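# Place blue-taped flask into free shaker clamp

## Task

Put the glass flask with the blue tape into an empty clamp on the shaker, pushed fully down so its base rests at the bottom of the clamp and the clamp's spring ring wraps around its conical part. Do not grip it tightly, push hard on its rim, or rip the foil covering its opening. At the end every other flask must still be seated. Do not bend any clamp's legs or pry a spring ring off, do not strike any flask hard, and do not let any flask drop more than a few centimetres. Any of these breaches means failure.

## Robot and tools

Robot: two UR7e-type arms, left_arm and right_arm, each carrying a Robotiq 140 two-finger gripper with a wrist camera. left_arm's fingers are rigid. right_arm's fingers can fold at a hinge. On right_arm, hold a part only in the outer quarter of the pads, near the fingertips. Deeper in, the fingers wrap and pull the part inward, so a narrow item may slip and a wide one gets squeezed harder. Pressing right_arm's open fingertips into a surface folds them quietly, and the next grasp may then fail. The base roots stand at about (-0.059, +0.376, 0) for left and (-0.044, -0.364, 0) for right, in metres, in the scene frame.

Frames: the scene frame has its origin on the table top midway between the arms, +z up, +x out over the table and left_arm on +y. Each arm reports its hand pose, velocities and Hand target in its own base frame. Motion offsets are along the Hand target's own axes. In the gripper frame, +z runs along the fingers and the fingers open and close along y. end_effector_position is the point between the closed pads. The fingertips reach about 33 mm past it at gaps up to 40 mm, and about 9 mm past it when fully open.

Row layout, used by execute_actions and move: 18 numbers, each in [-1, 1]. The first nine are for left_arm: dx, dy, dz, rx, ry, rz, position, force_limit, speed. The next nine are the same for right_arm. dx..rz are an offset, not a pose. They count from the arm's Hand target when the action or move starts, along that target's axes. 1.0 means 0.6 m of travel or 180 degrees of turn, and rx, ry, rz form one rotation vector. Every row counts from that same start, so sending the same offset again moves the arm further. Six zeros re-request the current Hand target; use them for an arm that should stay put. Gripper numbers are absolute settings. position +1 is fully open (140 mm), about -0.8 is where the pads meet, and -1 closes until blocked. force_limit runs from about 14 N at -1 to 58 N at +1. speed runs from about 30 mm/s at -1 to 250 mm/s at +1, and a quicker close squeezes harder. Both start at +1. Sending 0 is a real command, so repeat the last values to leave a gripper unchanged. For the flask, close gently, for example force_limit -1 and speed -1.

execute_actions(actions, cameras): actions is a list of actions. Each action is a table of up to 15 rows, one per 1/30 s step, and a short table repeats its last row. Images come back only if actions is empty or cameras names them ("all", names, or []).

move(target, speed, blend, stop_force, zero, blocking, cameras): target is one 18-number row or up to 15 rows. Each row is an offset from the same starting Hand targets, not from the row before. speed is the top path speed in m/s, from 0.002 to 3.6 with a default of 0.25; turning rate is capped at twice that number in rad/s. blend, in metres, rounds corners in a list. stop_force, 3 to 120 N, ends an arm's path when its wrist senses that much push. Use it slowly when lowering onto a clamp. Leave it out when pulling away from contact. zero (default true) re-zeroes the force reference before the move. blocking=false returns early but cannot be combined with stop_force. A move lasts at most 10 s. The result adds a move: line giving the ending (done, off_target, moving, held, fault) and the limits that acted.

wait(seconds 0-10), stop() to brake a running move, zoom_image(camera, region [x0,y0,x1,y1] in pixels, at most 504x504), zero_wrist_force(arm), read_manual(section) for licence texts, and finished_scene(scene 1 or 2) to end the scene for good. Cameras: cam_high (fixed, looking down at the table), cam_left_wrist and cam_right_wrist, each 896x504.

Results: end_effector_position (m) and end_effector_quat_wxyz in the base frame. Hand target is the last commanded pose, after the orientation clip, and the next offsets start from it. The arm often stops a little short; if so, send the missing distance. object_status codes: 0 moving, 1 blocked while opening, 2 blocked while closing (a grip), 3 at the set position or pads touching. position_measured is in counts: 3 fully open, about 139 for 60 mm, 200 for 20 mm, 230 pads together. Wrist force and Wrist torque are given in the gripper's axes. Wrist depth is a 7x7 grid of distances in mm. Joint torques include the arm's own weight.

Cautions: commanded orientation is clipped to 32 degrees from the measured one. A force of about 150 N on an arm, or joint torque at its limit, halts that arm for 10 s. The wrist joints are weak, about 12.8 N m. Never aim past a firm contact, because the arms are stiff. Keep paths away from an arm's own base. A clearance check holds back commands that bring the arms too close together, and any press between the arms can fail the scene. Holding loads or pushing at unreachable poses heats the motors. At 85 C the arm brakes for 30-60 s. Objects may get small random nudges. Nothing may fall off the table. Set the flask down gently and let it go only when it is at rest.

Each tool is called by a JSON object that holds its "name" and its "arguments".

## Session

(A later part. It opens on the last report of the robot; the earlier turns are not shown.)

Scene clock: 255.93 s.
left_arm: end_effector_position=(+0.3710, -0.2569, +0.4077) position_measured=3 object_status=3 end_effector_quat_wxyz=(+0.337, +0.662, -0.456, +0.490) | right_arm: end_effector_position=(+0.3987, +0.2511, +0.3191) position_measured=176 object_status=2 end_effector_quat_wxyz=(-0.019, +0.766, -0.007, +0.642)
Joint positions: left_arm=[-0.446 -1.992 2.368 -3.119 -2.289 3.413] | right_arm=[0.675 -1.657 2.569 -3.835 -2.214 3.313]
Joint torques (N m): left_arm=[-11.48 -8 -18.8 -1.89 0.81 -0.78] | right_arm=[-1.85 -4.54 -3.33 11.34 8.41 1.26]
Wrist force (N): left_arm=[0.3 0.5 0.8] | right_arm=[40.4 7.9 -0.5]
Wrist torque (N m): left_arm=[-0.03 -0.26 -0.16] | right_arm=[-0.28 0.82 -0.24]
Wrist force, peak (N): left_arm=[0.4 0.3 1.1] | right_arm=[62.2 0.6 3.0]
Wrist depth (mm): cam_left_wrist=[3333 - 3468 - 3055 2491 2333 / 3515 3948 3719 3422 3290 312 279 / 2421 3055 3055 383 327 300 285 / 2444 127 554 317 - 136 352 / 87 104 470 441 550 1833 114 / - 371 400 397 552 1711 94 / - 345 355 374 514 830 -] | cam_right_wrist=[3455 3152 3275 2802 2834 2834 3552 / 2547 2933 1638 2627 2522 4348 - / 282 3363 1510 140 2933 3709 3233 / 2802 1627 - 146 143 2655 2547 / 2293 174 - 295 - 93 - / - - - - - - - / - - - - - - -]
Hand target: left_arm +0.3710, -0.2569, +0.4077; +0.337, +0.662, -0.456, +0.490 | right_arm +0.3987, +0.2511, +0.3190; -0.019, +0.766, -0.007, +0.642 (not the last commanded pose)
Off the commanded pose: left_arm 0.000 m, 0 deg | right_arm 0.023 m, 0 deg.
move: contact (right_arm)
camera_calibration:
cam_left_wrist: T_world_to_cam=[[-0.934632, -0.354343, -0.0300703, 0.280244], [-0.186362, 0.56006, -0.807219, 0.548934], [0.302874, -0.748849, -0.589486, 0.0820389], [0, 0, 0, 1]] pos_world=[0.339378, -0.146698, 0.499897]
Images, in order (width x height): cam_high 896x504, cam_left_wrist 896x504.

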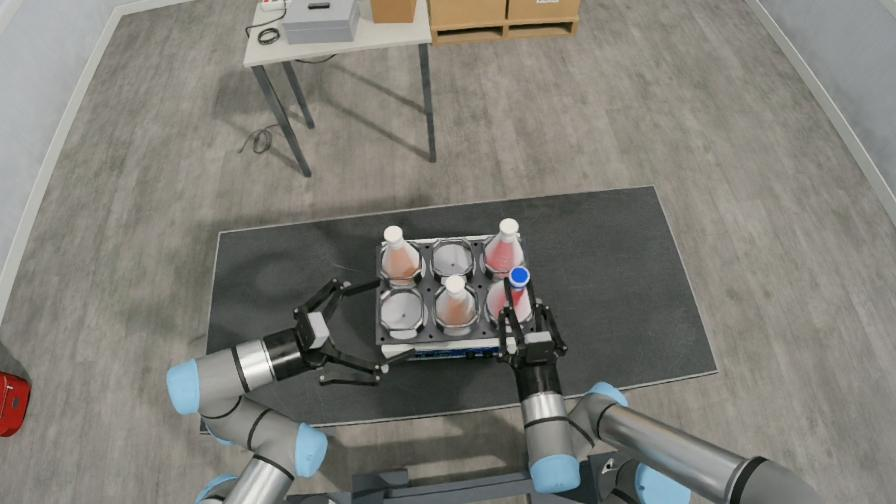

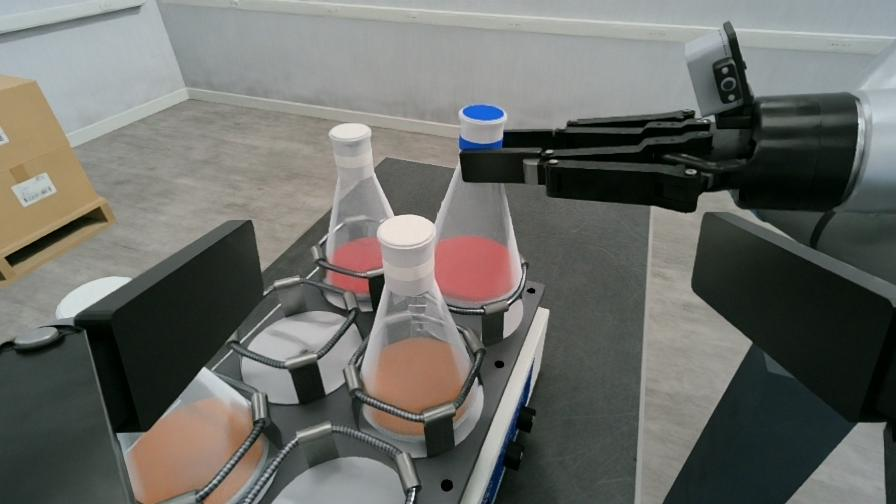

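{"name": "move", "arguments": {"target": [[0,0,0,0,0,0,1,1,1,-0.0033,-0.012,0.0006,0,0,0,-1,-1,-1],[0,0,0,0,0,0,1,1,1,-0.005,0,0.0099,0,0,0,-1,-1,-1],[0,0,0,0,0,0,1,1,1,-0.0066,0.012,0.0012,0,0,0,-1,-1,-1],[0,0,0,0,0,0,1,1,1,-0.0083,0,-0.0099,0,0,0,-1,-1,-1],[0,0,0,0,0,0,1,1,1,-0.0066,0,0.0012,0,0,0,-1,-1,-1]], "speed": 0.02, "blend": 0.004, "cameras": ["cam_high","cam_left_wrist"]}}

{"name": "zoom_image", "arguments": {"camera": "cam_left_wrist", "region": [410, 90, 570, 370]}}

Scene clock: 264.87 s.
left_arm: end_effector_position=(+0.3710, -0.2569, +0.4077) position_measured=3 object_status=3 end_effector_quat_wxyz=(+0.337, +0.662, -0.456, +0.490) | right_arm: end_effector_position=(+0.3988, +0.2513, +0.3150) position_measured=176 object_status=2 end_effector_quat_wxyz=(-0.019, +0.766, -0.007, +0.642)
Joint positions: left_arm=[-0.446 -1.992 2.368 -3.119 -2.289 3.413] | right_arm=[0.675 -1.643 2.574 -3.853 -2.214 3.313]
Joint torques (N m): left_arm=[-11.32 -17.31 -18.17 -0.71 0.78 -0.75] | right_arm=[10.39 8.53 4.53 7.03 5.17 -0.28]
Wrist force (N): left_arm=[0.3 0.1 0.8] | right_arm=[44.4 11.5 -18.9]
Wrist torque (N m): left_arm=[-0.10 -0.26 -0.16] | right_arm=[-0.14 0.71 -0.13]
Wrist force, peak (N): left_arm=[0.3 0.5 1.1] | right_arm=[63.9 5.2 -30.7]
Wrist depth (mm): cam_left_wrist=[3055 - - - - - 2175 / 2193 4010 4842 2673 375 334 286 / 2421 3092 2516 983 350 303 283 / 2516 127 764 303 778 137 352 / 87 111 472 464 514 1860 114 / - 373 407 414 586 1711 94 / - 343 353 372 505 1351 -] | cam_right_wrist=[- - 3408 - - 2335 - / 2497 - 1617 2655 2683 - - / 285 1911 3363 135 2655 3455 3233 / 2712 1638 2967 147 152 2741 2547 / 2193 - - 296 - 82 - / - - - - - - - / - - - 219 - - -]
Hand target: left_arm +0.3710, -0.2569, +0.4077; +0.337, +0.662, -0.456, +0.490 | right_arm +0.3987, +0.2513, +0.3150; -0.019, +0.766, -0.007, +0.642
Off the commanded pose: left_arm 0.000 m, 0 deg | right_arm 0.000 m, 0 deg.
move: done; blend cut to 0.0037 m at target 1, 0.0034 m at target 4
camera_calibration:
cam_left_wrist: T_world_to_cam=[[-0.934632, -0.354343, -0.0300703, 0.280244], [-0.186362, 0.56006, -0.807219, 0.548934], [0.302874, -0.748849, -0.589486, 0.0820389], [0, 0, 0, 1]] pos_world=[0.339378, -0.146698, 0.499897]
Images, in order (width x height): cam_high 896x504, cam_left_wrist 896x504.

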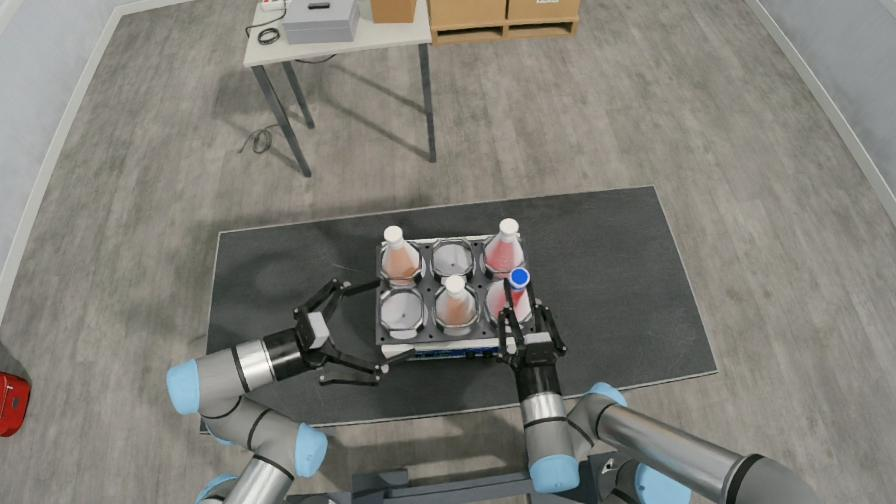

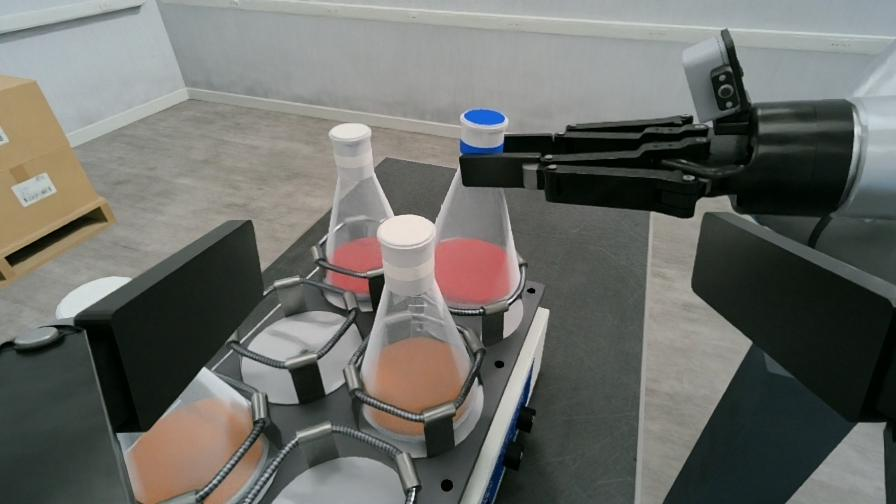

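Scaled by 1.800 from the camera's 896x504 image, which has a finer 1280x720 frame.

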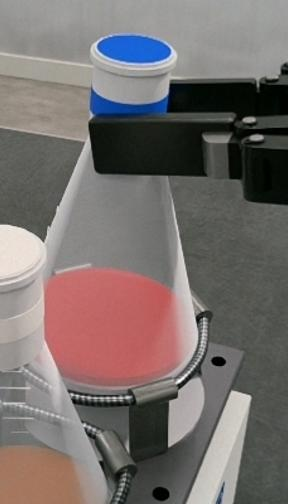

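{"name": "move", "arguments": {"target": [[0,0,0,0,0,0,1,1,1,-0.0033,0,-0.006,0,0,0,-1,-1,-1],[0,0,0,0,0,0,1,1,1,-0.005,0.01,-0.003,0,0,0,-1,-1,-1],[0,0,0,0,0,0,1,1,1,-0.0066,-0.01,-0.003,0,0,0,-1,-1,-1],[0,0,0,0,0,0,1,1,1,-0.0066,0,-0.004,0,0,0,-1,-1,-1]], "speed": 0.015, "blend": 0.004, "cameras": ["cam_high","cam_left_wrist"]}}

{"name": "zoom_image", "arguments": {"camera": "cam_left_wrist", "region": [410, 90, 570, 370]}}

Scene clock: 269.77 s.
left_arm: end_effector_position=(+0.3710, -0.2569, +0.4077) position_measured=3 object_status=3 end_effector_quat_wxyz=(+0.337, +0.662, -0.456, +0.490) | right_arm: end_effector_position=(+0.3961, +0.2468, +0.3150) position_measured=176 object_status=2 end_effector_quat_wxyz=(-0.022, +0.764, -0.009, +0.645)
Joint positions: left_arm=[-0.446 -1.992 2.368 -3.119 -2.289 3.413] | right_arm=[0.667 -1.648 2.589 -3.875 -2.205 3.311]
Joint torques (N m): left_arm=[-11.9 -17.86 -18.94 -0.59 0.74 -0.84] | right_arm=[-0.81 -2.89 -1.71 6.17 -0.33 -0.05]
Wrist force (N): left_arm=[0.3 0.1 0.6] | right_arm=[43.0 -6.8 -10.2]
Wrist torque (N m): left_arm=[-0.11 -0.25 -0.16] | right_arm=[-0.16 0.78 -0.25]
Wrist force, peak (N): left_arm=[0.4 0.4 1.1] | right_arm=[74.5 -12.5 6.2]
Wrist depth (mm): cam_left_wrist=[- - - - - - 2086 / 2398 4139 4139 3333 - 309 290 / 2421 3208 2916 1010 356 307 285 / 2291 120 550 314 - 136 352 / 87 111 482 436 679 1833 114 / - 374 394 395 569 1666 94 / - 342 356 371 - 1434 -] | cam_right_wrist=[- 3152 3152 - - - - / - 3363 3408 3002 2600 - - / 295 1627 3455 135 2473 3002 3002 / 2899 186 2933 149 158 2547 2522 / 2156 - - 297 - - 595 / - - - - - - - / - - - - - - -]
Hand target: left_arm +0.3710, -0.2569, +0.4077; +0.337, +0.662, -0.456, +0.490 | right_arm +0.3961, +0.2468, +0.3150; -0.022, +0.764, -0.009, +0.645 (not the last commanded pose)
Tool commands: left_gripper/position=+1.0 left_gripper/force_limit=+1.0 left_gripper/speed=+1.0 right_gripper/position=-1.0 right_gripper/force_limit=-1.0 right_gripper/speed=-1.0
Off the commanded pose: left_arm 0.000 m, 0 deg | right_arm 0.006 m, 1 deg.
TORQUE FAULT: the external load on joint 4 (wrist 1) of the right arm reached its load limit, and that arm stopped. A torque fault puts only its own arm into a fault stop. That arm's remaining commands of this call were not run. That arm may still press on what stopped it. That arm is still stopped at the end of this call. That arm stays stopped for about 10 more seconds. Until then a move that you send moves the other arm only, and its call returns only when the move has ended. Once the stop has ended, the next robot result says so. If the stop ends while you think or write, that arm runs what you send next, counted from a new Hand target: where the arm stands when the stop ends. While its stop runs, that arm takes no new command, but its gripper still runs the gripper command that each later call begins with. Until it ends, the stop uses up actions while you think or wait. An arm that is not stopped still takes commands.
move: fault (right_arm); path passed 1 of 4 targets; blend cut to 0.0021 m at target 1, 0.0032 m at target 2, 0.003 m at target 3
camera_calibration:
cam_left_wrist: T_world_to_cam=[[-0.934632, -0.354343, -0.0300703, 0.280244], [-0.186362, 0.56006, -0.807219, 0.548934], [0.302874, -0.748849, -0.589486, 0.0820389], [0, 0, 0, 1]] pos_world=[0.339378, -0.146698, 0.499897]
Images, in order (width x height): cam_high 896x504, cam_left_wrist 896x504.

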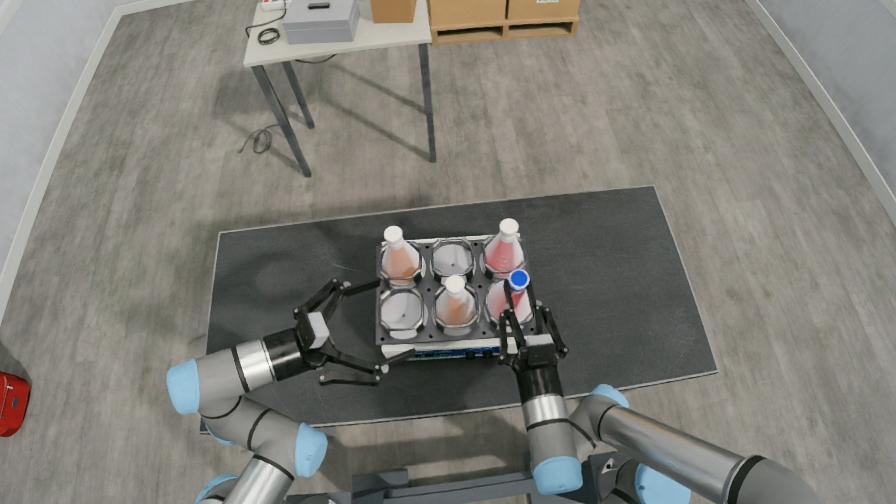

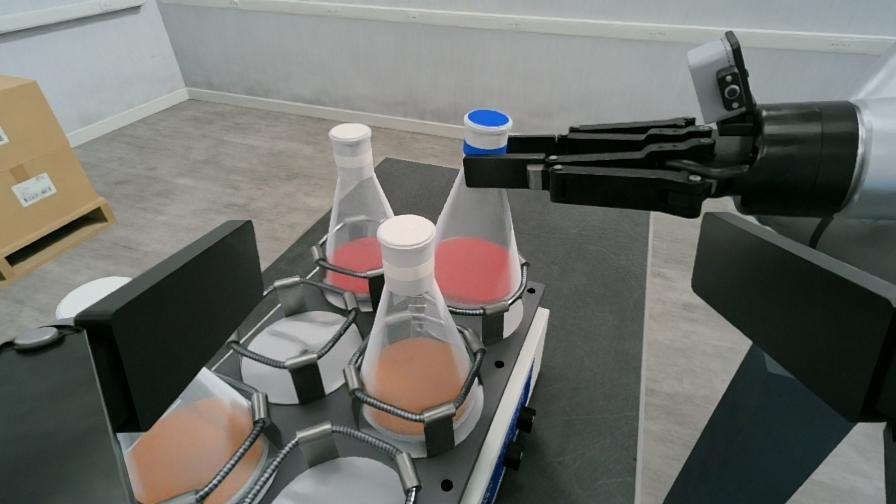

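Scaled by 1.800 from the camera's 896x504 image, which has a finer 1280x720 frame.

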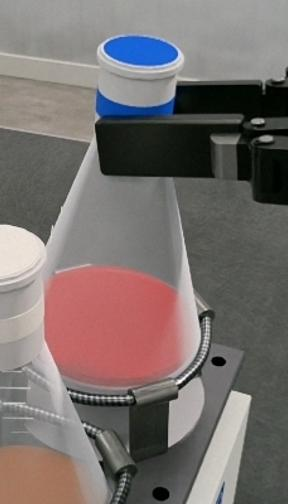

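{"name": "wait", "arguments": {"seconds": 8}}

{"name": "move", "arguments": {"target": [[0,0,0,0,0,0,1,1,1,0.0035,0,0,0,0,0,-1,-1,-1],[0,0,0,0,0,0,1,1,1,0.0015,-0.02,0,0,0,0,-1,-1,-1],[0,0,0,0,0,0,1,1,1,0.0015,0.006,0,0,0,0,-1,-1,-1],[0,0,0,0,0,0,1,1,1,0.0005,-0.02,0,0,0,0,-1,-1,-1],[0,0,0,0,0,0,1,1,1,-0.0005,0.006,0,0,0,0,-1,-1,-1],[0,0,0,0,0,0,1,1,1,-0.0005,-0.006,0,0,0,0,-1,-1,-1]], "speed": 0.02, "blend": 0.001, "cameras": ["cam_high","cam_left_wrist"]}}

{"name": "zoom_image", "arguments": {"camera": "cam_left_wrist", "region": [410, 90, 570, 370]}}

Scene clock: 287.23 s.
left_arm: end_effector_position=(+0.3710, -0.2569, +0.4077) position_measured=3 object_status=3 end_effector_quat_wxyz=(+0.337, +0.662, -0.456, +0.490) | right_arm: end_effector_position=(+0.3961, +0.2468, +0.3150) position_measured=176 object_status=2 end_effector_quat_wxyz=(-0.022, +0.764, -0.009, +0.645)
Joint positions: left_arm=[-0.446 -1.992 2.368 -3.119 -2.289 3.413] | right_arm=[0.667 -1.648 2.589 -3.875 -2.205 3.311]
Joint torques (N m): left_arm=[-10.86 -18.07 -19.54 -0.85 0.78 -0.63] | right_arm=[-1.18 -2.54 -1.03 6.17 -0.32 0.04]
Wrist force (N): left_arm=[0.1 0.5 0.8] | right_arm=[42.8 -6.9 -10.1]
Wrist torque (N m): left_arm=[-0.03 -0.22 -0.16] | right_arm=[-0.17 0.78 -0.25]
Wrist force, peak (N): left_arm=[0.4 0.3 1.1] | right_arm=[43.2 -6.9 -10.4]
Wrist depth (mm): cam_left_wrist=[- - - - 2566 2566 1989 / 2156 3719 5579 3092 - 333 286 / 2398 3092 2789 - 337 307 284 / 2421 127 557 314 - 136 351 / 87 111 486 439 663 1820 114 / - 372 402 385 582 1734 94 / - 342 354 367 - 937 -] | cam_right_wrist=[3233 - 3275 - 3764 3233 - / 3503 3655 3455 1519 2655 - - / 290 3941 3603 135 2600 3233 3114 / 2866 177 3039 147 154 2573 2600 / 650 - - 295 - - - / - - - 245 - - - / - - - 223 - - -]
Hand target: left_arm +0.3710, -0.2569, +0.4077; +0.337, +0.662, -0.456, +0.490 | right_arm +0.3961, +0.2468, +0.3150; -0.022, +0.764, -0.009, +0.645 (not the last commanded pose)
Tool commands: left_gripper/position=+1.0 left_gripper/force_limit=+1.0 left_gripper/speed=+1.0 right_gripper/position=-1.0 right_gripper/force_limit=-1.0 right_gripper/speed=-1.0
Off the commanded pose: left_arm 0.000 m, 0 deg | right_arm 0.006 m, 1 deg.
TORQUE FAULT, CONTINUED: the right arm's stop, for the torque fault of joint 4 (wrist 1) that an earlier result reported, is over. The rest of the stop counts as 19 of the actions that you can send in this scene. That arm's target is now where it stood when the stop ended, not its last command. That arm keeps its grip as last carried out and accepts commands again: back off and push less far. That arm stops again whenever a joint's load reaches its limit.
wait: 8.00 s; at rest from the start

Scene clock: 290.93 s.
left_arm: end_effector_position=(+0.3710, -0.2569, +0.4077) position_measured=3 object_status=3 end_effector_quat_wxyz=(+0.337, +0.662, -0.456, +0.490) | right_arm: end_effector_position=(+0.3960, +0.2504, +0.3148) position_measured=176 object_status=2 end_effector_quat_wxyz=(-0.021, +0.764, -0.009, +0.645) end_effector_velocity=(+0.000, +0.001, +0.001) end_effector_angular_velocity=(+0.002, +0.000, +0.004)
Joint positions: left_arm=[-0.446 -1.992 2.368 -3.119 -2.289 3.413] | right_arm=[0.68 -1.637 2.581 -3.875 -2.219 3.314]
Joint velocities: left_arm=[within noise] | right_arm=[-0.002 -0.002 0 0 0.006 0]
Joint torques (N m): left_arm=[-10.55 -17.75 -20.73 -0.61 0.68 -0.78] | right_arm=[-7.2 -6.35 10.84 10.35 4.45 -0.71]
Wrist force (N): left_arm=[0.6 0.2 0.8] | right_arm=[37.8 -0.1 -4.2]
Wrist torque (N m): left_arm=[-0.09 -0.32 -0.16] | right_arm=[0.50 0.71 0.15]
Wrist force, peak (N): left_arm=[0.6 0.5 1.0] | right_arm=[59.0 -12.5 3.4]
Wrist depth (mm): cam_left_wrist=[3168 4207 5032 - 3333 - 2444 / 2231 4073 4349 3055 - 345 289 / 2354 3019 3092 987 350 303 283 / 2467 127 799 311 799 136 347 / 87 111 479 445 656 1846 114 / - 371 396 415 577 1699 94 / - 343 354 368 512 1410 -] | cam_right_wrist=[- - 3363 - - 3363 - / - 4585 1538 2252 2600 3552 3709 / 290 2034 3408 135 2741 3603 3192 / 2573 175 3233 149 154 2683 2547 / 2252 174 - 351 - - 634 / - - - - - - - / - - - 211 - - -]
Hand target: left_arm +0.3710, -0.2569, +0.4077; +0.337, +0.662, -0.456, +0.490 | right_arm +0.3960, +0.2504, +0.3148; -0.022, +0.764, -0.009, +0.645
Off the commanded pose: left_arm 0.000 m, 0 deg | right_arm 0.000 m, 0 deg.
move: done
camera_calibration:
cam_left_wrist: T_world_to_cam=[[-0.934632, -0.354343, -0.0300703, 0.280244], [-0.186362, 0.56006, -0.807219, 0.548934], [0.302874, -0.748849, -0.589486, 0.0820389], [0, 0, 0, 1]] pos_world=[0.339378, -0.146698, 0.499897]
Images, in order (width x height): cam_high 896x504, cam_left_wrist 896x504.

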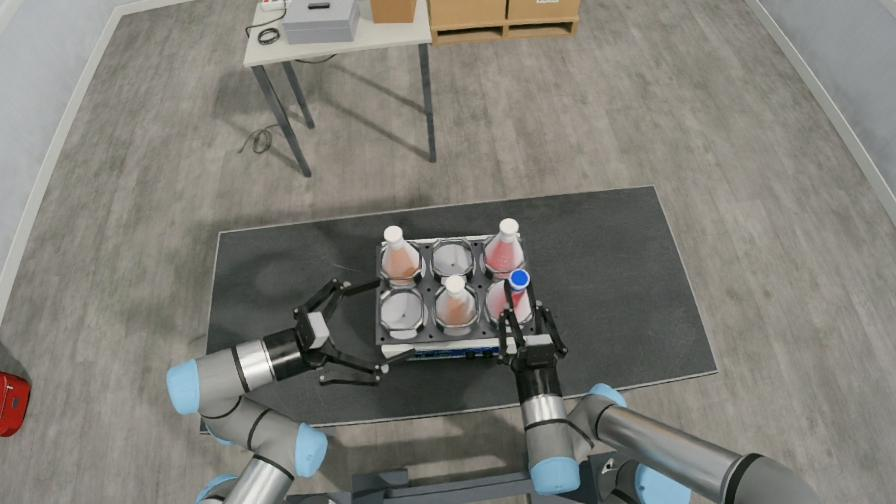

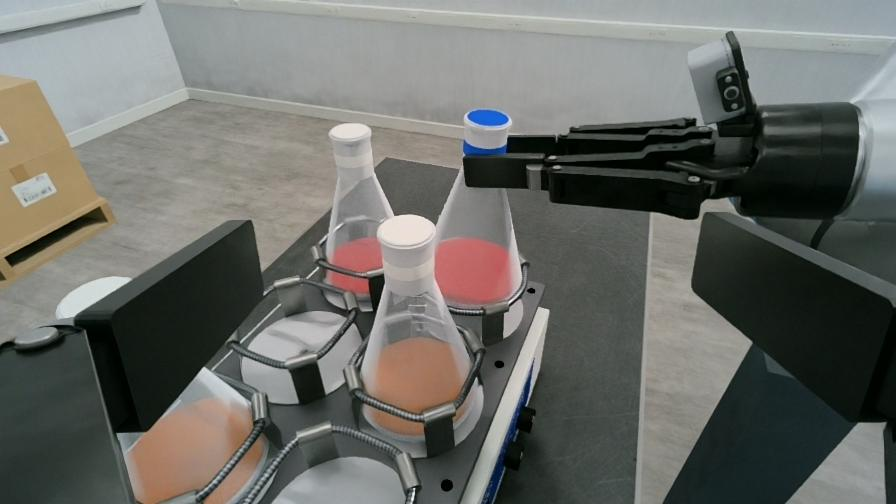

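Scaled by 1.800 from the camera's 896x504 image, which has a finer 1280x720 frame.

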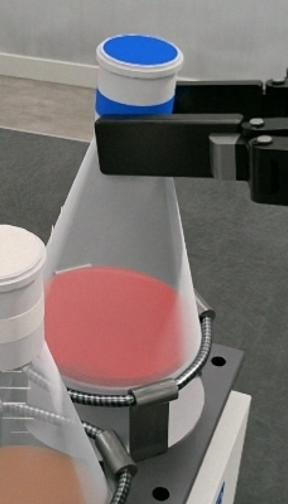

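{"name": "move", "arguments": {"target": [-0.0083,0,0.010,0,0,0,-1,-1,-1,0,0,0,0,0,0,-1,-1,-1], "speed": 0.002, "stop_force": 3}}

Scene clock: 300.37 s.
left_arm: end_effector_position=(+0.3726, -0.2609, +0.4012) position_measured=230 object_status=0 end_effector_quat_wxyz=(+0.337, +0.662, -0.456, +0.490) | right_arm: end_effector_position=(+0.3960, +0.2504, +0.3148) position_measured=176 object_status=2 end_effector_quat_wxyz=(-0.022, +0.764, -0.009, +0.645)
Joint positions: left_arm=[-0.459 -1.978 2.378 -3.148 -2.278 3.406] | right_arm=[0.68 -1.638 2.581 -3.875 -2.218 3.314]
Joint torques (N m): left_arm=[-2.15 -4.75 -25.91 -0.55 -0.91 0.22] | right_arm=[-7.43 -7.23 9.64 10.47 3.04 -1.72]
Wrist force (N): left_arm=[0.3 0.3 0.8] | right_arm=[35.6 -0.4 -1.1]
Wrist torque (N m): left_arm=[-0.08 -0.32 -0.17] | right_arm=[0.48 0.79 0.13]
Wrist force, peak (N): left_arm=[0.4 0.3 1.1] | right_arm=[37.3 0.0 -3.4]
Wrist depth (mm): cam_left_wrist=[3168 - 3830 - - 3092 2175 / 2193 3774 4010 380 377 315 277 / 2376 3208 3564 369 331 296 277 / 2354 2541 539 119 785 2354 381 / 251 2103 83 88 82 92 583 / 1820 - 71 - 69 - 577 / - - 69 - - 68 -] | cam_right_wrist=[2899 3363 3318 3363 - - - / 3076 3408 3408 2522 2683 - - / 290 3408 3503 135 2866 3655 2933 / 2933 185 3076 149 154 2967 2547 / 2425 173 - 298 - - - / - - - - - - - / - - - - - - -]
Hand target: left_arm +0.3726, -0.2609, +0.4012; +0.337, +0.662, -0.456, +0.490 | right_arm +0.3960, +0.2504, +0.3148; -0.022, +0.764, -0.009, +0.645
Off the commanded pose: left_arm 0.000 m, 0 deg | right_arm 0.000 m, 0 deg.
move: done

{"name": "move", "arguments": {"target": [0,0,0,0,0,0,-1,-1,-1,-0.0083,0,0.010,0,0,0,-1,-1,-1], "speed": 0.01, "stop_force": 22, "cameras": ["cam_high","cam_left_wrist"]}}

{"name": "zoom_image", "arguments": {"camera": "cam_left_wrist", "region": [410, 90, 570, 370]}}

Scene clock: 306.33 s.
left_arm: end_effector_position=(+0.3726, -0.2609, +0.4012) position_measured=230 object_status=3 end_effector_quat_wxyz=(+0.337, +0.662, -0.456, +0.490) | right_arm: end_effector_position=(+0.3970, +0.2504, +0.3142) position_measured=176 object_status=2 end_effector_quat_wxyz=(-0.022, +0.763, -0.009, +0.646)
Joint positions: left_arm=[-0.459 -1.978 2.378 -3.148 -2.278 3.406] | right_arm=[0.677 -1.632 2.581 -3.883 -2.215 3.313]
Joint torques (N m): left_arm=[11.8 -15.7 -28.18 -0.61 -1.72 1.19] | right_arm=[5.28 0.14 7.23 12.65 -1.51 1.76]
Wrist force (N): left_arm=[0.1 0.0 0.8] | right_arm=[47.0 -3.1 -3.1]
Wrist torque (N m): left_arm=[-0.14 -0.29 -0.17] | right_arm=[0.45 0.96 0.17]
Wrist force, peak (N): left_arm=[0.5 0.4 1.0] | right_arm=[62.6 -1.8 -14.3]
Wrist depth (mm): cam_left_wrist=[- - - - 3092 2516 2491 / 2103 3830 3290 3248 362 319 278 / 2376 3019 3019 368 326 298 280 / 2398 2467 559 119 - 2398 379 / 250 1989 83 88 82 92 582 / 1711 - 71 - 69 - 579 / - - 69 - - 67 -] | cam_right_wrist=[- 4945 3152 2866 3152 3039 - / - 3552 1576 2449 2655 3821 3455 / 288 3764 3503 136 2600 4203 3233 / 2866 175 2967 147 149 2402 2547 / 2314 175 - 295 - - - / - - - - - - - / - - - - - - -]
Hand target: left_arm +0.3726, -0.2609, +0.4012; +0.337, +0.662, -0.456, +0.490 | right_arm +0.3971, +0.2505, +0.3138; -0.022, +0.763, -0.009, +0.645 (not the last commanded pose)
Off the commanded pose: left_arm 0.000 m, 0 deg | right_arm 0.007 m, 0 deg.
move: contact (right_arm)
camera_calibration:
cam_left_wrist: T_world_to_cam=[[-0.934632, -0.354343, -0.0300703, 0.280033], [-0.186362, 0.56006, -0.807219, 0.546206], [0.302874, -0.748849, -0.589486, 0.0747575], [0, 0, 0, 1]] pos_world=[0.340878, -0.150698, 0.493397]
Images, in order (width x height): cam_high 896x504, cam_left_wrist 896x504.

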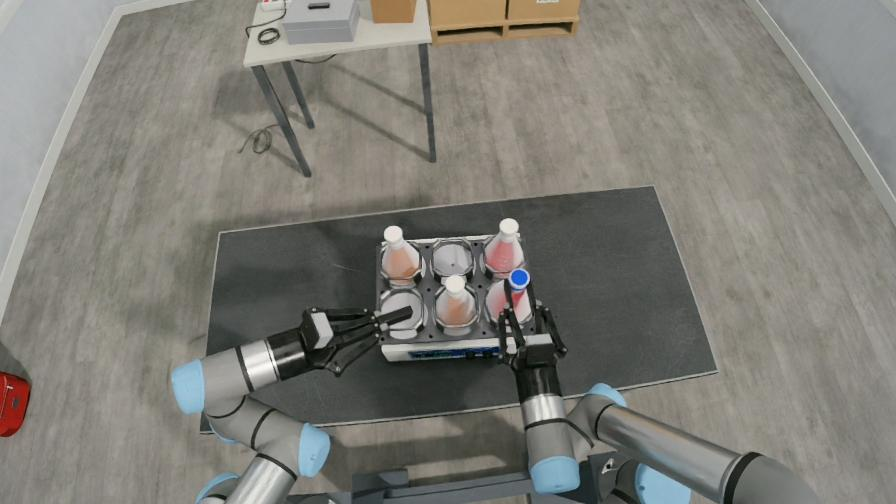

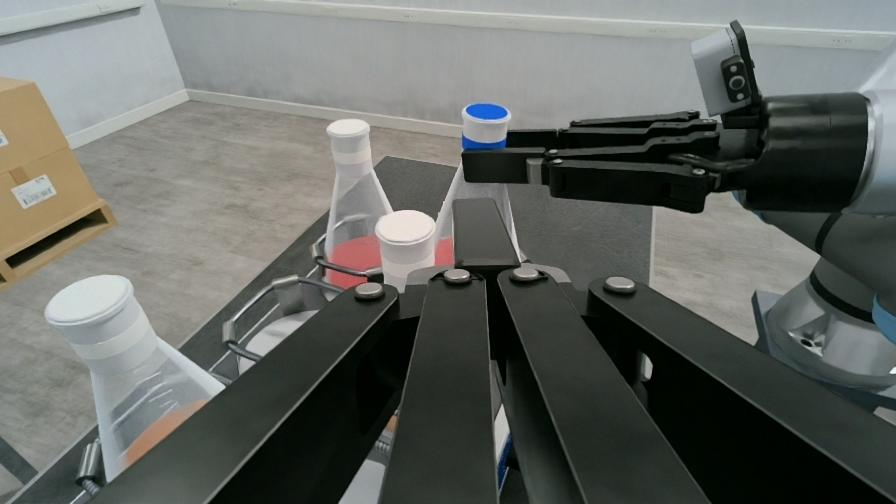

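Scaled by 1.800 from the camera's 896x504 image, which has a finer 1280x720 frame.

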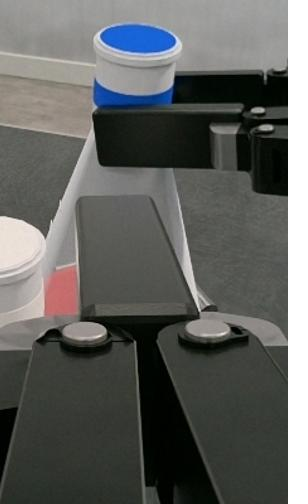

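{"name": "move", "arguments": {"target": [[0,0,0,0,0,0,-1,-1,-1,0.0016,-0.010,0,0,0,0,-1,-1,-1],[0,0,0,0,0,0,-1,-1,-1,0.0016,0,0.0085,0,0,0,-1,-1,-1],[0,0,0,0,0,0,-1,-1,-1,0,0.01,0,0,0,0,-1,-1,-1],[0,0,0,0,0,0,-1,-1,-1,-0.002,0,-0.01,0,0,0,-1,-1,-1],[0,0,0,0,0,0,-1,-1,-1,-0.0018,-0.012,0,0,0,0,-1,-1,-1],[0,0,0,0,0,0,-1,-1,-1,-0.001,0,0.009,0,0,0,-1,-1,-1],[0,0,0,0,0,0,-1,-1,-1,-0.0025,0.012,0,0,0,0,-1,-1,-1],[0,0,0,0,0,0,-1,-1,-1,-0.0016,0,0,0,0,0,-1,-1,-1]], "speed": 0.015, "blend": 0.003, "cameras": ["cam_high","cam_left_wrist"]}}

{"name": "zoom_image", "arguments": {"camera": "cam_high", "region": [460, 230, 560, 350]}}

Scene clock: 316.50 s.
left_arm: end_effector_position=(+0.3726, -0.2609, +0.4012) position_measured=230 object_status=3 end_effector_quat_wxyz=(+0.337, +0.662, -0.456, +0.490) | right_arm: end_effector_position=(+0.3980, +0.2450, +0.3134) position_measured=176 object_status=2 end_effector_quat_wxyz=(-0.023, +0.762, -0.009, +0.647)
Joint positions: left_arm=[-0.459 -1.978 2.378 -3.148 -2.278 3.406] | right_arm=[0.655 -1.64 2.595 -3.894 -2.193 3.308]
Joint torques (N m): left_arm=[11.79 -16.95 -27.61 -0.75 -1.74 1.15] | right_arm=[-0.39 -4.08 4.34 6.21 -0.3 0.03]
Wrist force (N): left_arm=[0.2 0.2 0.9] | right_arm=[47.9 -11.1 9.5]
Wrist torque (N m): left_arm=[-0.09 -0.31 -0.17] | right_arm=[0.11 1.28 -0.50]
Wrist force, peak (N): left_arm=[0.2 0.4 1.1] | right_arm=[76.9 -19.2 14.0]
Wrist depth (mm): cam_left_wrist=[3130 - 3666 3168 - 3248 3092 / 3290 4139 3515 3333 389 322 281 / 2376 3168 3092 376 326 302 284 / 2333 2376 541 113 - 2376 385 / 250 2005 83 88 82 692 586 / 1746 - 71 - 69 - 582 / - - 69 - - 68 -] | cam_right_wrist=[3503 - 3114 - - - 3233 / 3318 - 3455 2547 2547 4425 2473 / 289 1596 3275 135 2655 3503 3114 / 2655 175 3002 150 160 2522 2522 / 2357 174 - 296 - - - / - - - 250 - - - / - - - 212 - - -]
Hand target: left_arm +0.3726, -0.2609, +0.4012; +0.337, +0.662, -0.456, +0.490 | right_arm +0.3980, +0.2450, +0.3134; -0.023, +0.762, -0.009, +0.647 (not the last commanded pose)
Tool commands: left_gripper/position=-1.0 left_gripper/force_limit=-1.0 left_gripper/speed=-1.0 right_gripper/position=-1.0 right_gripper/force_limit=-1.0 right_gripper/speed=-1.0
Off the commanded pose: left_arm 0.000 m, 0 deg | right_arm 0.006 m, 0 deg.
TORQUE FAULT: the external load on joint 4 (wrist 1) of the right arm reached its load limit, and that arm stopped. A torque fault puts only its own arm into a fault stop. That arm's remaining commands of this call were not run. That arm may still press on what stopped it. That arm is still stopped at the end of this call. That arm stays stopped for about 10 more seconds. Until then a move that you send moves the other arm only, and its call returns only when the move has ended. Once the stop has ended, the next robot result says so. If the stop ends while you think or write, that arm runs what you send next, counted from a new Hand target: where the arm stands when the stop ends. While its stop runs, that arm takes no new command, but its gripper still runs the gripper command that each later call begins with. Until it ends, the stop uses up actions while you think or wait. An arm that is not stopped still takes commands.
move: fault (right_arm); path passed 6 of 8 targets
camera_calibration:
cam_left_wrist: T_world_to_cam=[[-0.934632, -0.354343, -0.0300703, 0.280033], [-0.186362, 0.56006, -0.807219, 0.546206], [0.302874, -0.748849, -0.589486, 0.0747575], [0, 0, 0, 1]] pos_world=[0.340878, -0.150698, 0.493397]
Images, in order (width x height): cam_high 896x504, cam_left_wrist 896x504.

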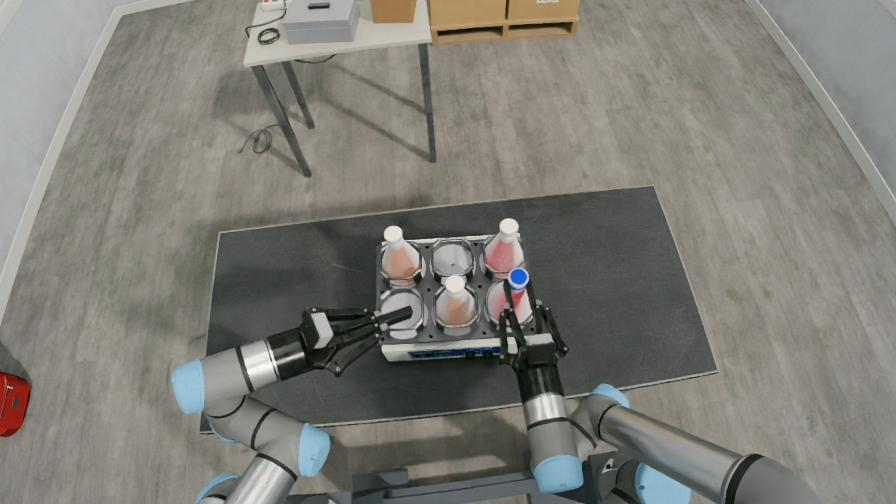

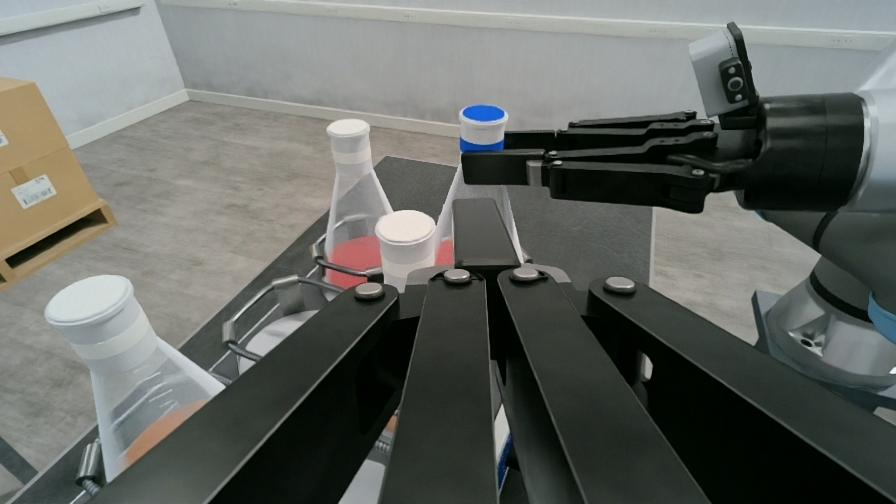

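Scaled by 4.200 from the camera's 896x504 image, which has a finer 1280x720 frame.

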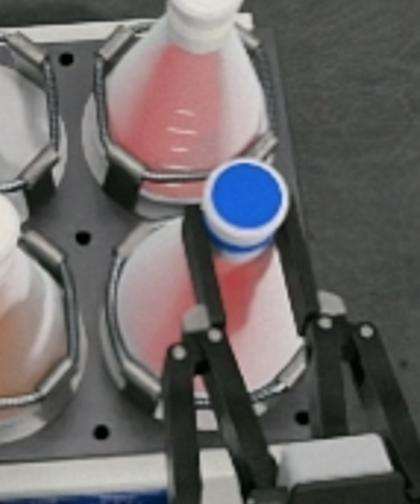

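{"name": "wait", "arguments": {"seconds": 7}}

{"name": "move", "arguments": {"target": [[0,0,0,0,0,0,-1,-1,-1,0.010,0,-0.0025,0,0,0,-1,-1,-1],[0,0,0,0,0,0,-1,-1,-1,0.010,0,-0.0025,0,0,0,0.05,-1,-1]], "speed": 0.02, "cameras": ["cam_high","cam_right_wrist"]}}

{"name": "zoom_image", "arguments": {"camera": "cam_high", "region": [460, 230, 560, 350]}}

Scene clock: 333.00 s.
left_arm: end_effector_position=(+0.3726, -0.2609, +0.4012) position_measured=230 object_status=3 end_effector_quat_wxyz=(+0.337, +0.662, -0.456, +0.490) | right_arm: end_effector_position=(+0.3980, +0.2450, +0.3134) position_measured=176 object_status=2 end_effector_quat_wxyz=(-0.023, +0.762, -0.009, +0.647)
Joint positions: left_arm=[-0.459 -1.978 2.378 -3.148 -2.278 3.406] | right_arm=[0.655 -1.64 2.595 -3.894 -2.193 3.308]
Joint torques (N m): left_arm=[11.74 -15.86 -27.92 -0.76 -1.69 1.13] | right_arm=[-1.26 -4.86 4.45 6.23 -0.38 -0.05]
Wrist force (N): left_arm=[0.3 0.2 0.8] | right_arm=[48.0 -10.9 9.4]
Wrist torque (N m): left_arm=[-0.10 -0.33 -0.17] | right_arm=[0.14 1.26 -0.50]
Wrist force, peak (N): left_arm=[0.5 0.2 1.1] | right_arm=[48.4 -11.1 9.5]
Wrist depth (mm): cam_left_wrist=[3055 - 4010 4752 4207 2212 2086 / 2398 4010 4842 353 387 323 282 / 2376 3092 2916 361 332 300 284 / 2271 2333 539 113 836 2398 384 / 249 1974 83 88 82 92 574 / 1734 - 71 - 69 - 577 / - - 69 - - 67 -] | cam_right_wrist=[- 3408 3318 - 2834 - - / 3192 3408 3455 1627 2497 - - / 291 3503 3455 137 2547 3275 3233 / 2899 187 2967 147 156 2600 2402 / 2252 - - 345 - - - / - - - - - - - / - - - - - - -]
Hand target: left_arm +0.3726, -0.2609, +0.4012; +0.337, +0.662, -0.456, +0.490 | right_arm +0.3980, +0.2450, +0.3134; -0.023, +0.762, -0.009, +0.647 (not the last commanded pose)
Tool commands: left_gripper/position=-1.0 left_gripper/force_limit=-1.0 left_gripper/speed=-1.0 right_gripper/position=-1.0 right_gripper/force_limit=-1.0 right_gripper/speed=-1.0
Off the commanded pose: left_arm 0.000 m, 0 deg | right_arm 0.006 m, 0 deg.
TORQUE FAULT, CONTINUED: the right arm's stop, for the torque fault of joint 4 (wrist 1) that an earlier result reported, is over. The rest of the stop counts as 19 of the actions that you can send in this scene. That arm's target is now where it stood when the stop ended, not its last command. That arm keeps its grip as last carried out and accepts commands again: back off and push less far. That arm stops again whenever a joint's load reaches its limit.
wait: 7.00 s; at rest from the start

Scene clock: 335.10 s.
left_arm: end_effector_position=(+0.3726, -0.2609, +0.4012) position_measured=230 object_status=3 end_effector_quat_wxyz=(+0.337, +0.662, -0.456, +0.490) | right_arm: end_effector_position=(+0.3975, +0.2447, +0.3196) position_measured=123 object_status=0 end_effector_quat_wxyz=(-0.023, +0.762, -0.009, +0.647)
Joint positions: left_arm=[-0.459 -1.978 2.378 -3.148 -2.278 3.406] | right_arm=[0.655 -1.664 2.588 -3.864 -2.194 3.308]
Joint torques (N m): left_arm=[11.86 -16.87 -27.93 -0.78 -1.81 0.98] | right_arm=[5.58 2.08 -7.14 -3.69 0.65 1.75]
Wrist force (N): left_arm=[0.2 0.1 0.8] | right_arm=[-1.4 2.6 2.9]
Wrist torque (N m): left_arm=[-0.11 -0.31 -0.17] | right_arm=[0.63 0.40 -0.08]
Wrist force, peak (N): left_arm=[0.2 0.4 1.1] | right_arm=[44.3 -9.4 9.2]
Wrist depth (mm): cam_left_wrist=[3564 - - 2851 2516 2592 2820 / 2175 4207 3614 3564 397 321 276 / 2376 2950 3564 364 324 296 284 / 2398 2516 543 119 - 2354 392 / 252 2005 83 88 82 692 586 / 1677 - 71 - 69 - 578 / - - 69 - - 67 -] | cam_right_wrist=[4068 3408 3363 - - 3318 2741 / 3764 3764 1627 2573 2600 3275 - / 293 3408 3503 133 2547 3552 3503 / 2741 175 127 149 148 2627 2573 / - - 109 387 142 - - / - - 327 - - - - / - - - - - - -]
Hand target: left_arm +0.3726, -0.2609, +0.4012; +0.337, +0.662, -0.456, +0.490 | right_arm +0.3975, +0.2447, +0.3196; -0.023, +0.762, -0.009, +0.647
Off the commanded pose: left_arm 0.000 m, 0 deg | right_arm 0.000 m, 0 deg.
move: done
camera_calibration:
cam_right_wrist: T_world_to_cam=[[0.0344932, -0.997874, -0.0553013, 0.262923], [-0.473522, 0.032411, -0.880185, 0.464951], [0.880106, 0.0565468, -0.471397, -0.0703381], [0, 0, 0, 1]] pos_world=[0.273001, 0.251272, 0.390626]
Images, in order (width x height): cam_high 896x504, cam_right_wrist 896x504.

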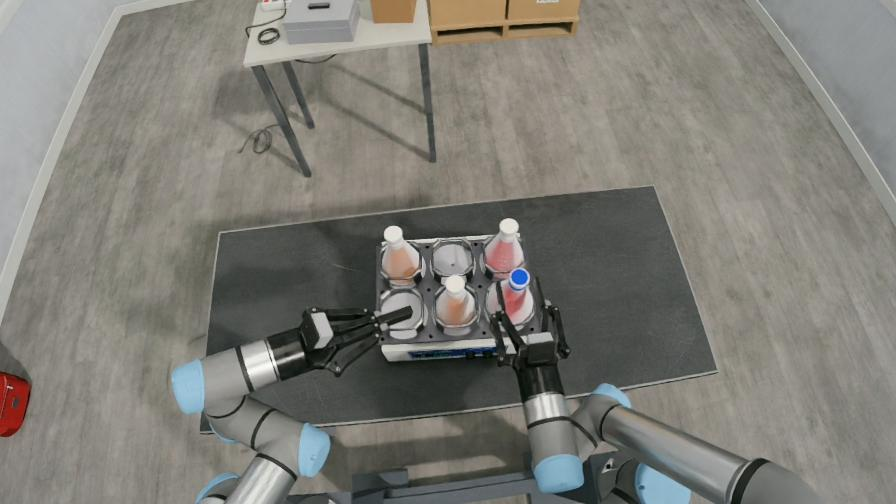

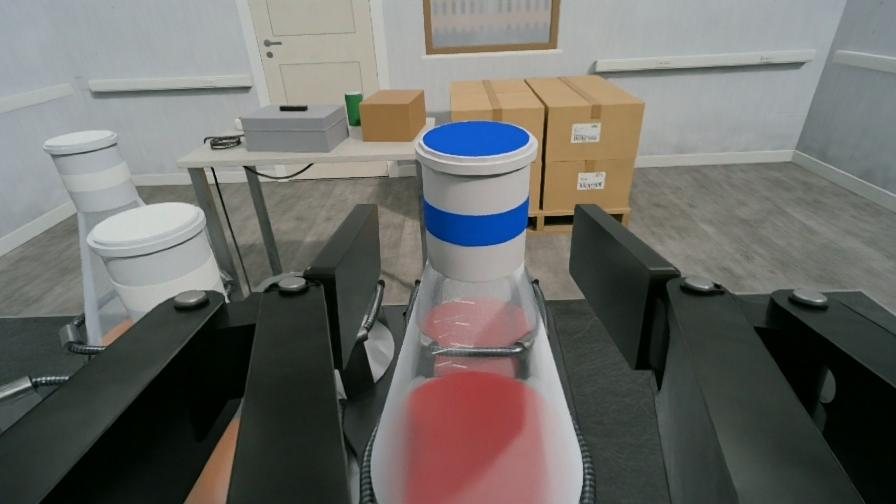

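Scaled by 4.200 from the camera's 896x504 image, which has a finer 1280x720 frame.

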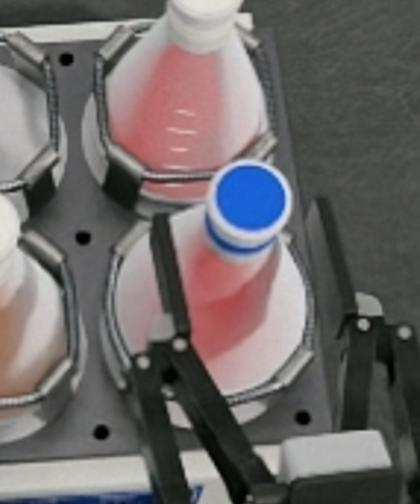

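{"name": "move", "arguments": {"target": [[0,0,0,0,0,0,-1,-1,-1,-0.003,-0.0108,0.0017,-0.0895,-0.002,0,0.05,-1,-1],[0,0,0,0,0,0,-1,-1,-1,-0.003,-0.0108,0.0017,-0.0895,-0.002,0,-1,-1,-1]], "speed": 0.06, "cameras": ["cam_high","cam_right_wrist"]}}

{"name": "zoom_image", "arguments": {"camera": "cam_high", "region": [440, 230, 560, 360]}}

Scene clock: 345.57 s.
left_arm: end_effector_position=(+0.3726, -0.2609, +0.4012) position_measured=230 object_status=3 end_effector_quat_wxyz=(+0.337, +0.662, -0.456, +0.490) | right_arm: end_effector_position=(+0.3981, +0.2512, +0.3179) position_measured=170 object_status=2 end_effector_quat_wxyz=(+0.084, +0.760, -0.100, +0.636)
Joint positions: left_arm=[-0.459 -1.978 2.378 -3.148 -2.278 3.406] | right_arm=[0.876 -1.49 2.382 -3.632 -2.676 3.503]
Joint torques (N m): left_arm=[11.81 -15.79 -28.25 -0.62 -1.71 1.11] | right_arm=[-6.61 -30.79 -8.36 -2.53 1 -1.69]
Wrist force (N): left_arm=[0.5 0.1 0.7] | right_arm=[0.0 2.4 0.9]
Wrist torque (N m): left_arm=[-0.13 -0.37 -0.17] | right_arm=[0.50 0.37 -0.08]
Wrist force, peak (N): left_arm=[0.3 0.2 1.2] | right_arm=[-1.4 2.7 2.9]
Wrist depth (mm): cam_left_wrist=[3208 - 3377 3130 - 2592 - / 2175 4139 3515 3468 - 258 250 / 2398 3055 3290 374 313 267 231 / 2398 2421 790 113 766 2231 248 / 250 1873 83 88 82 711 578 / 1758 - 71 - 69 - 577 / - - 69 - - 67 -] | cam_right_wrist=[2802 3002 - 3408 - 3275 - / 1449 1401 1538 2683 - 3152 - / 1341 3076 2627 135 3408 3603 - / 145 2600 2741 144 151 2741 2449 / 139 - - 308 - - 2473 / - - - 248 - - - / - - - 215 - - -]
Hand target: left_arm +0.3726, -0.2609, +0.4012; +0.337, +0.662, -0.456, +0.490 | right_arm +0.3981, +0.2512, +0.3179; +0.084, +0.760, -0.100, +0.636
Off the commanded pose: left_arm 0.000 m, 0 deg | right_arm 0.000 m, 0 deg.
move: done
camera_calibration:
cam_right_wrist: T_world_to_cam=[[-0.240425, -0.970636, -0.00780546, 0.356819], [-0.468233, 0.123017, -0.875, 0.437137], [0.850267, -0.206717, -0.48406, 0.0100575], [0, 0, 0, 1]] pos_world=[0.281918, 0.294645, 0.390148]
Images, in order (width x height): cam_high 896x504, cam_right_wrist 896x504.

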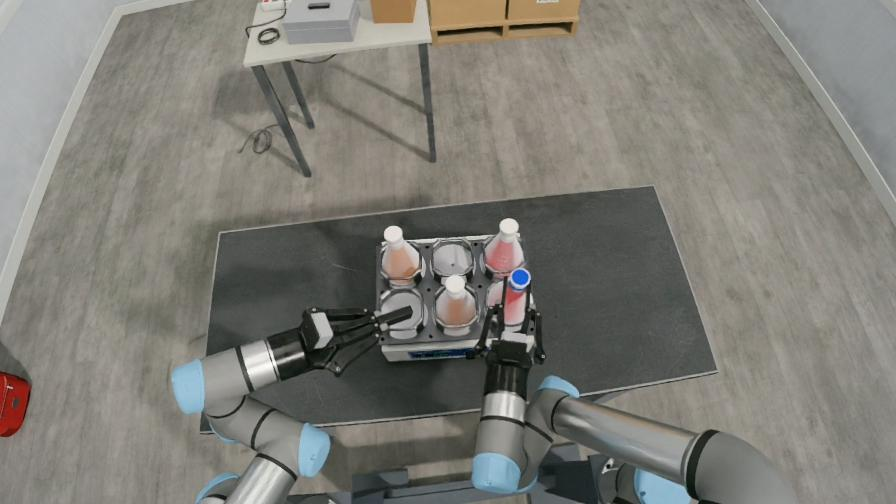

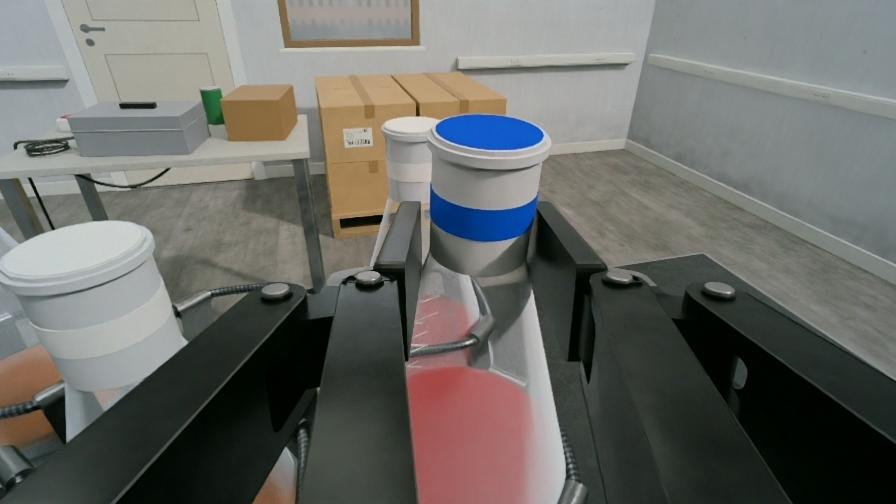

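Scaled by 3.877 from the camera's 896x504 image, which has a finer 1280x720 frame.

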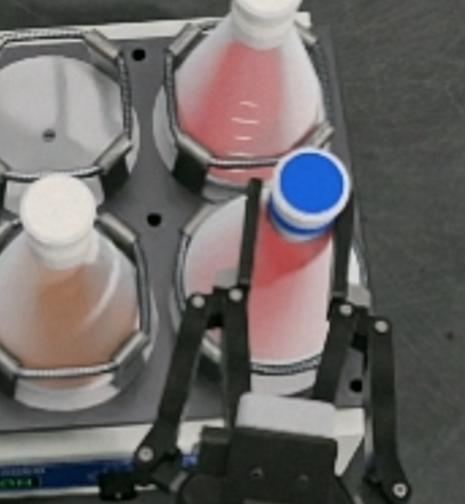

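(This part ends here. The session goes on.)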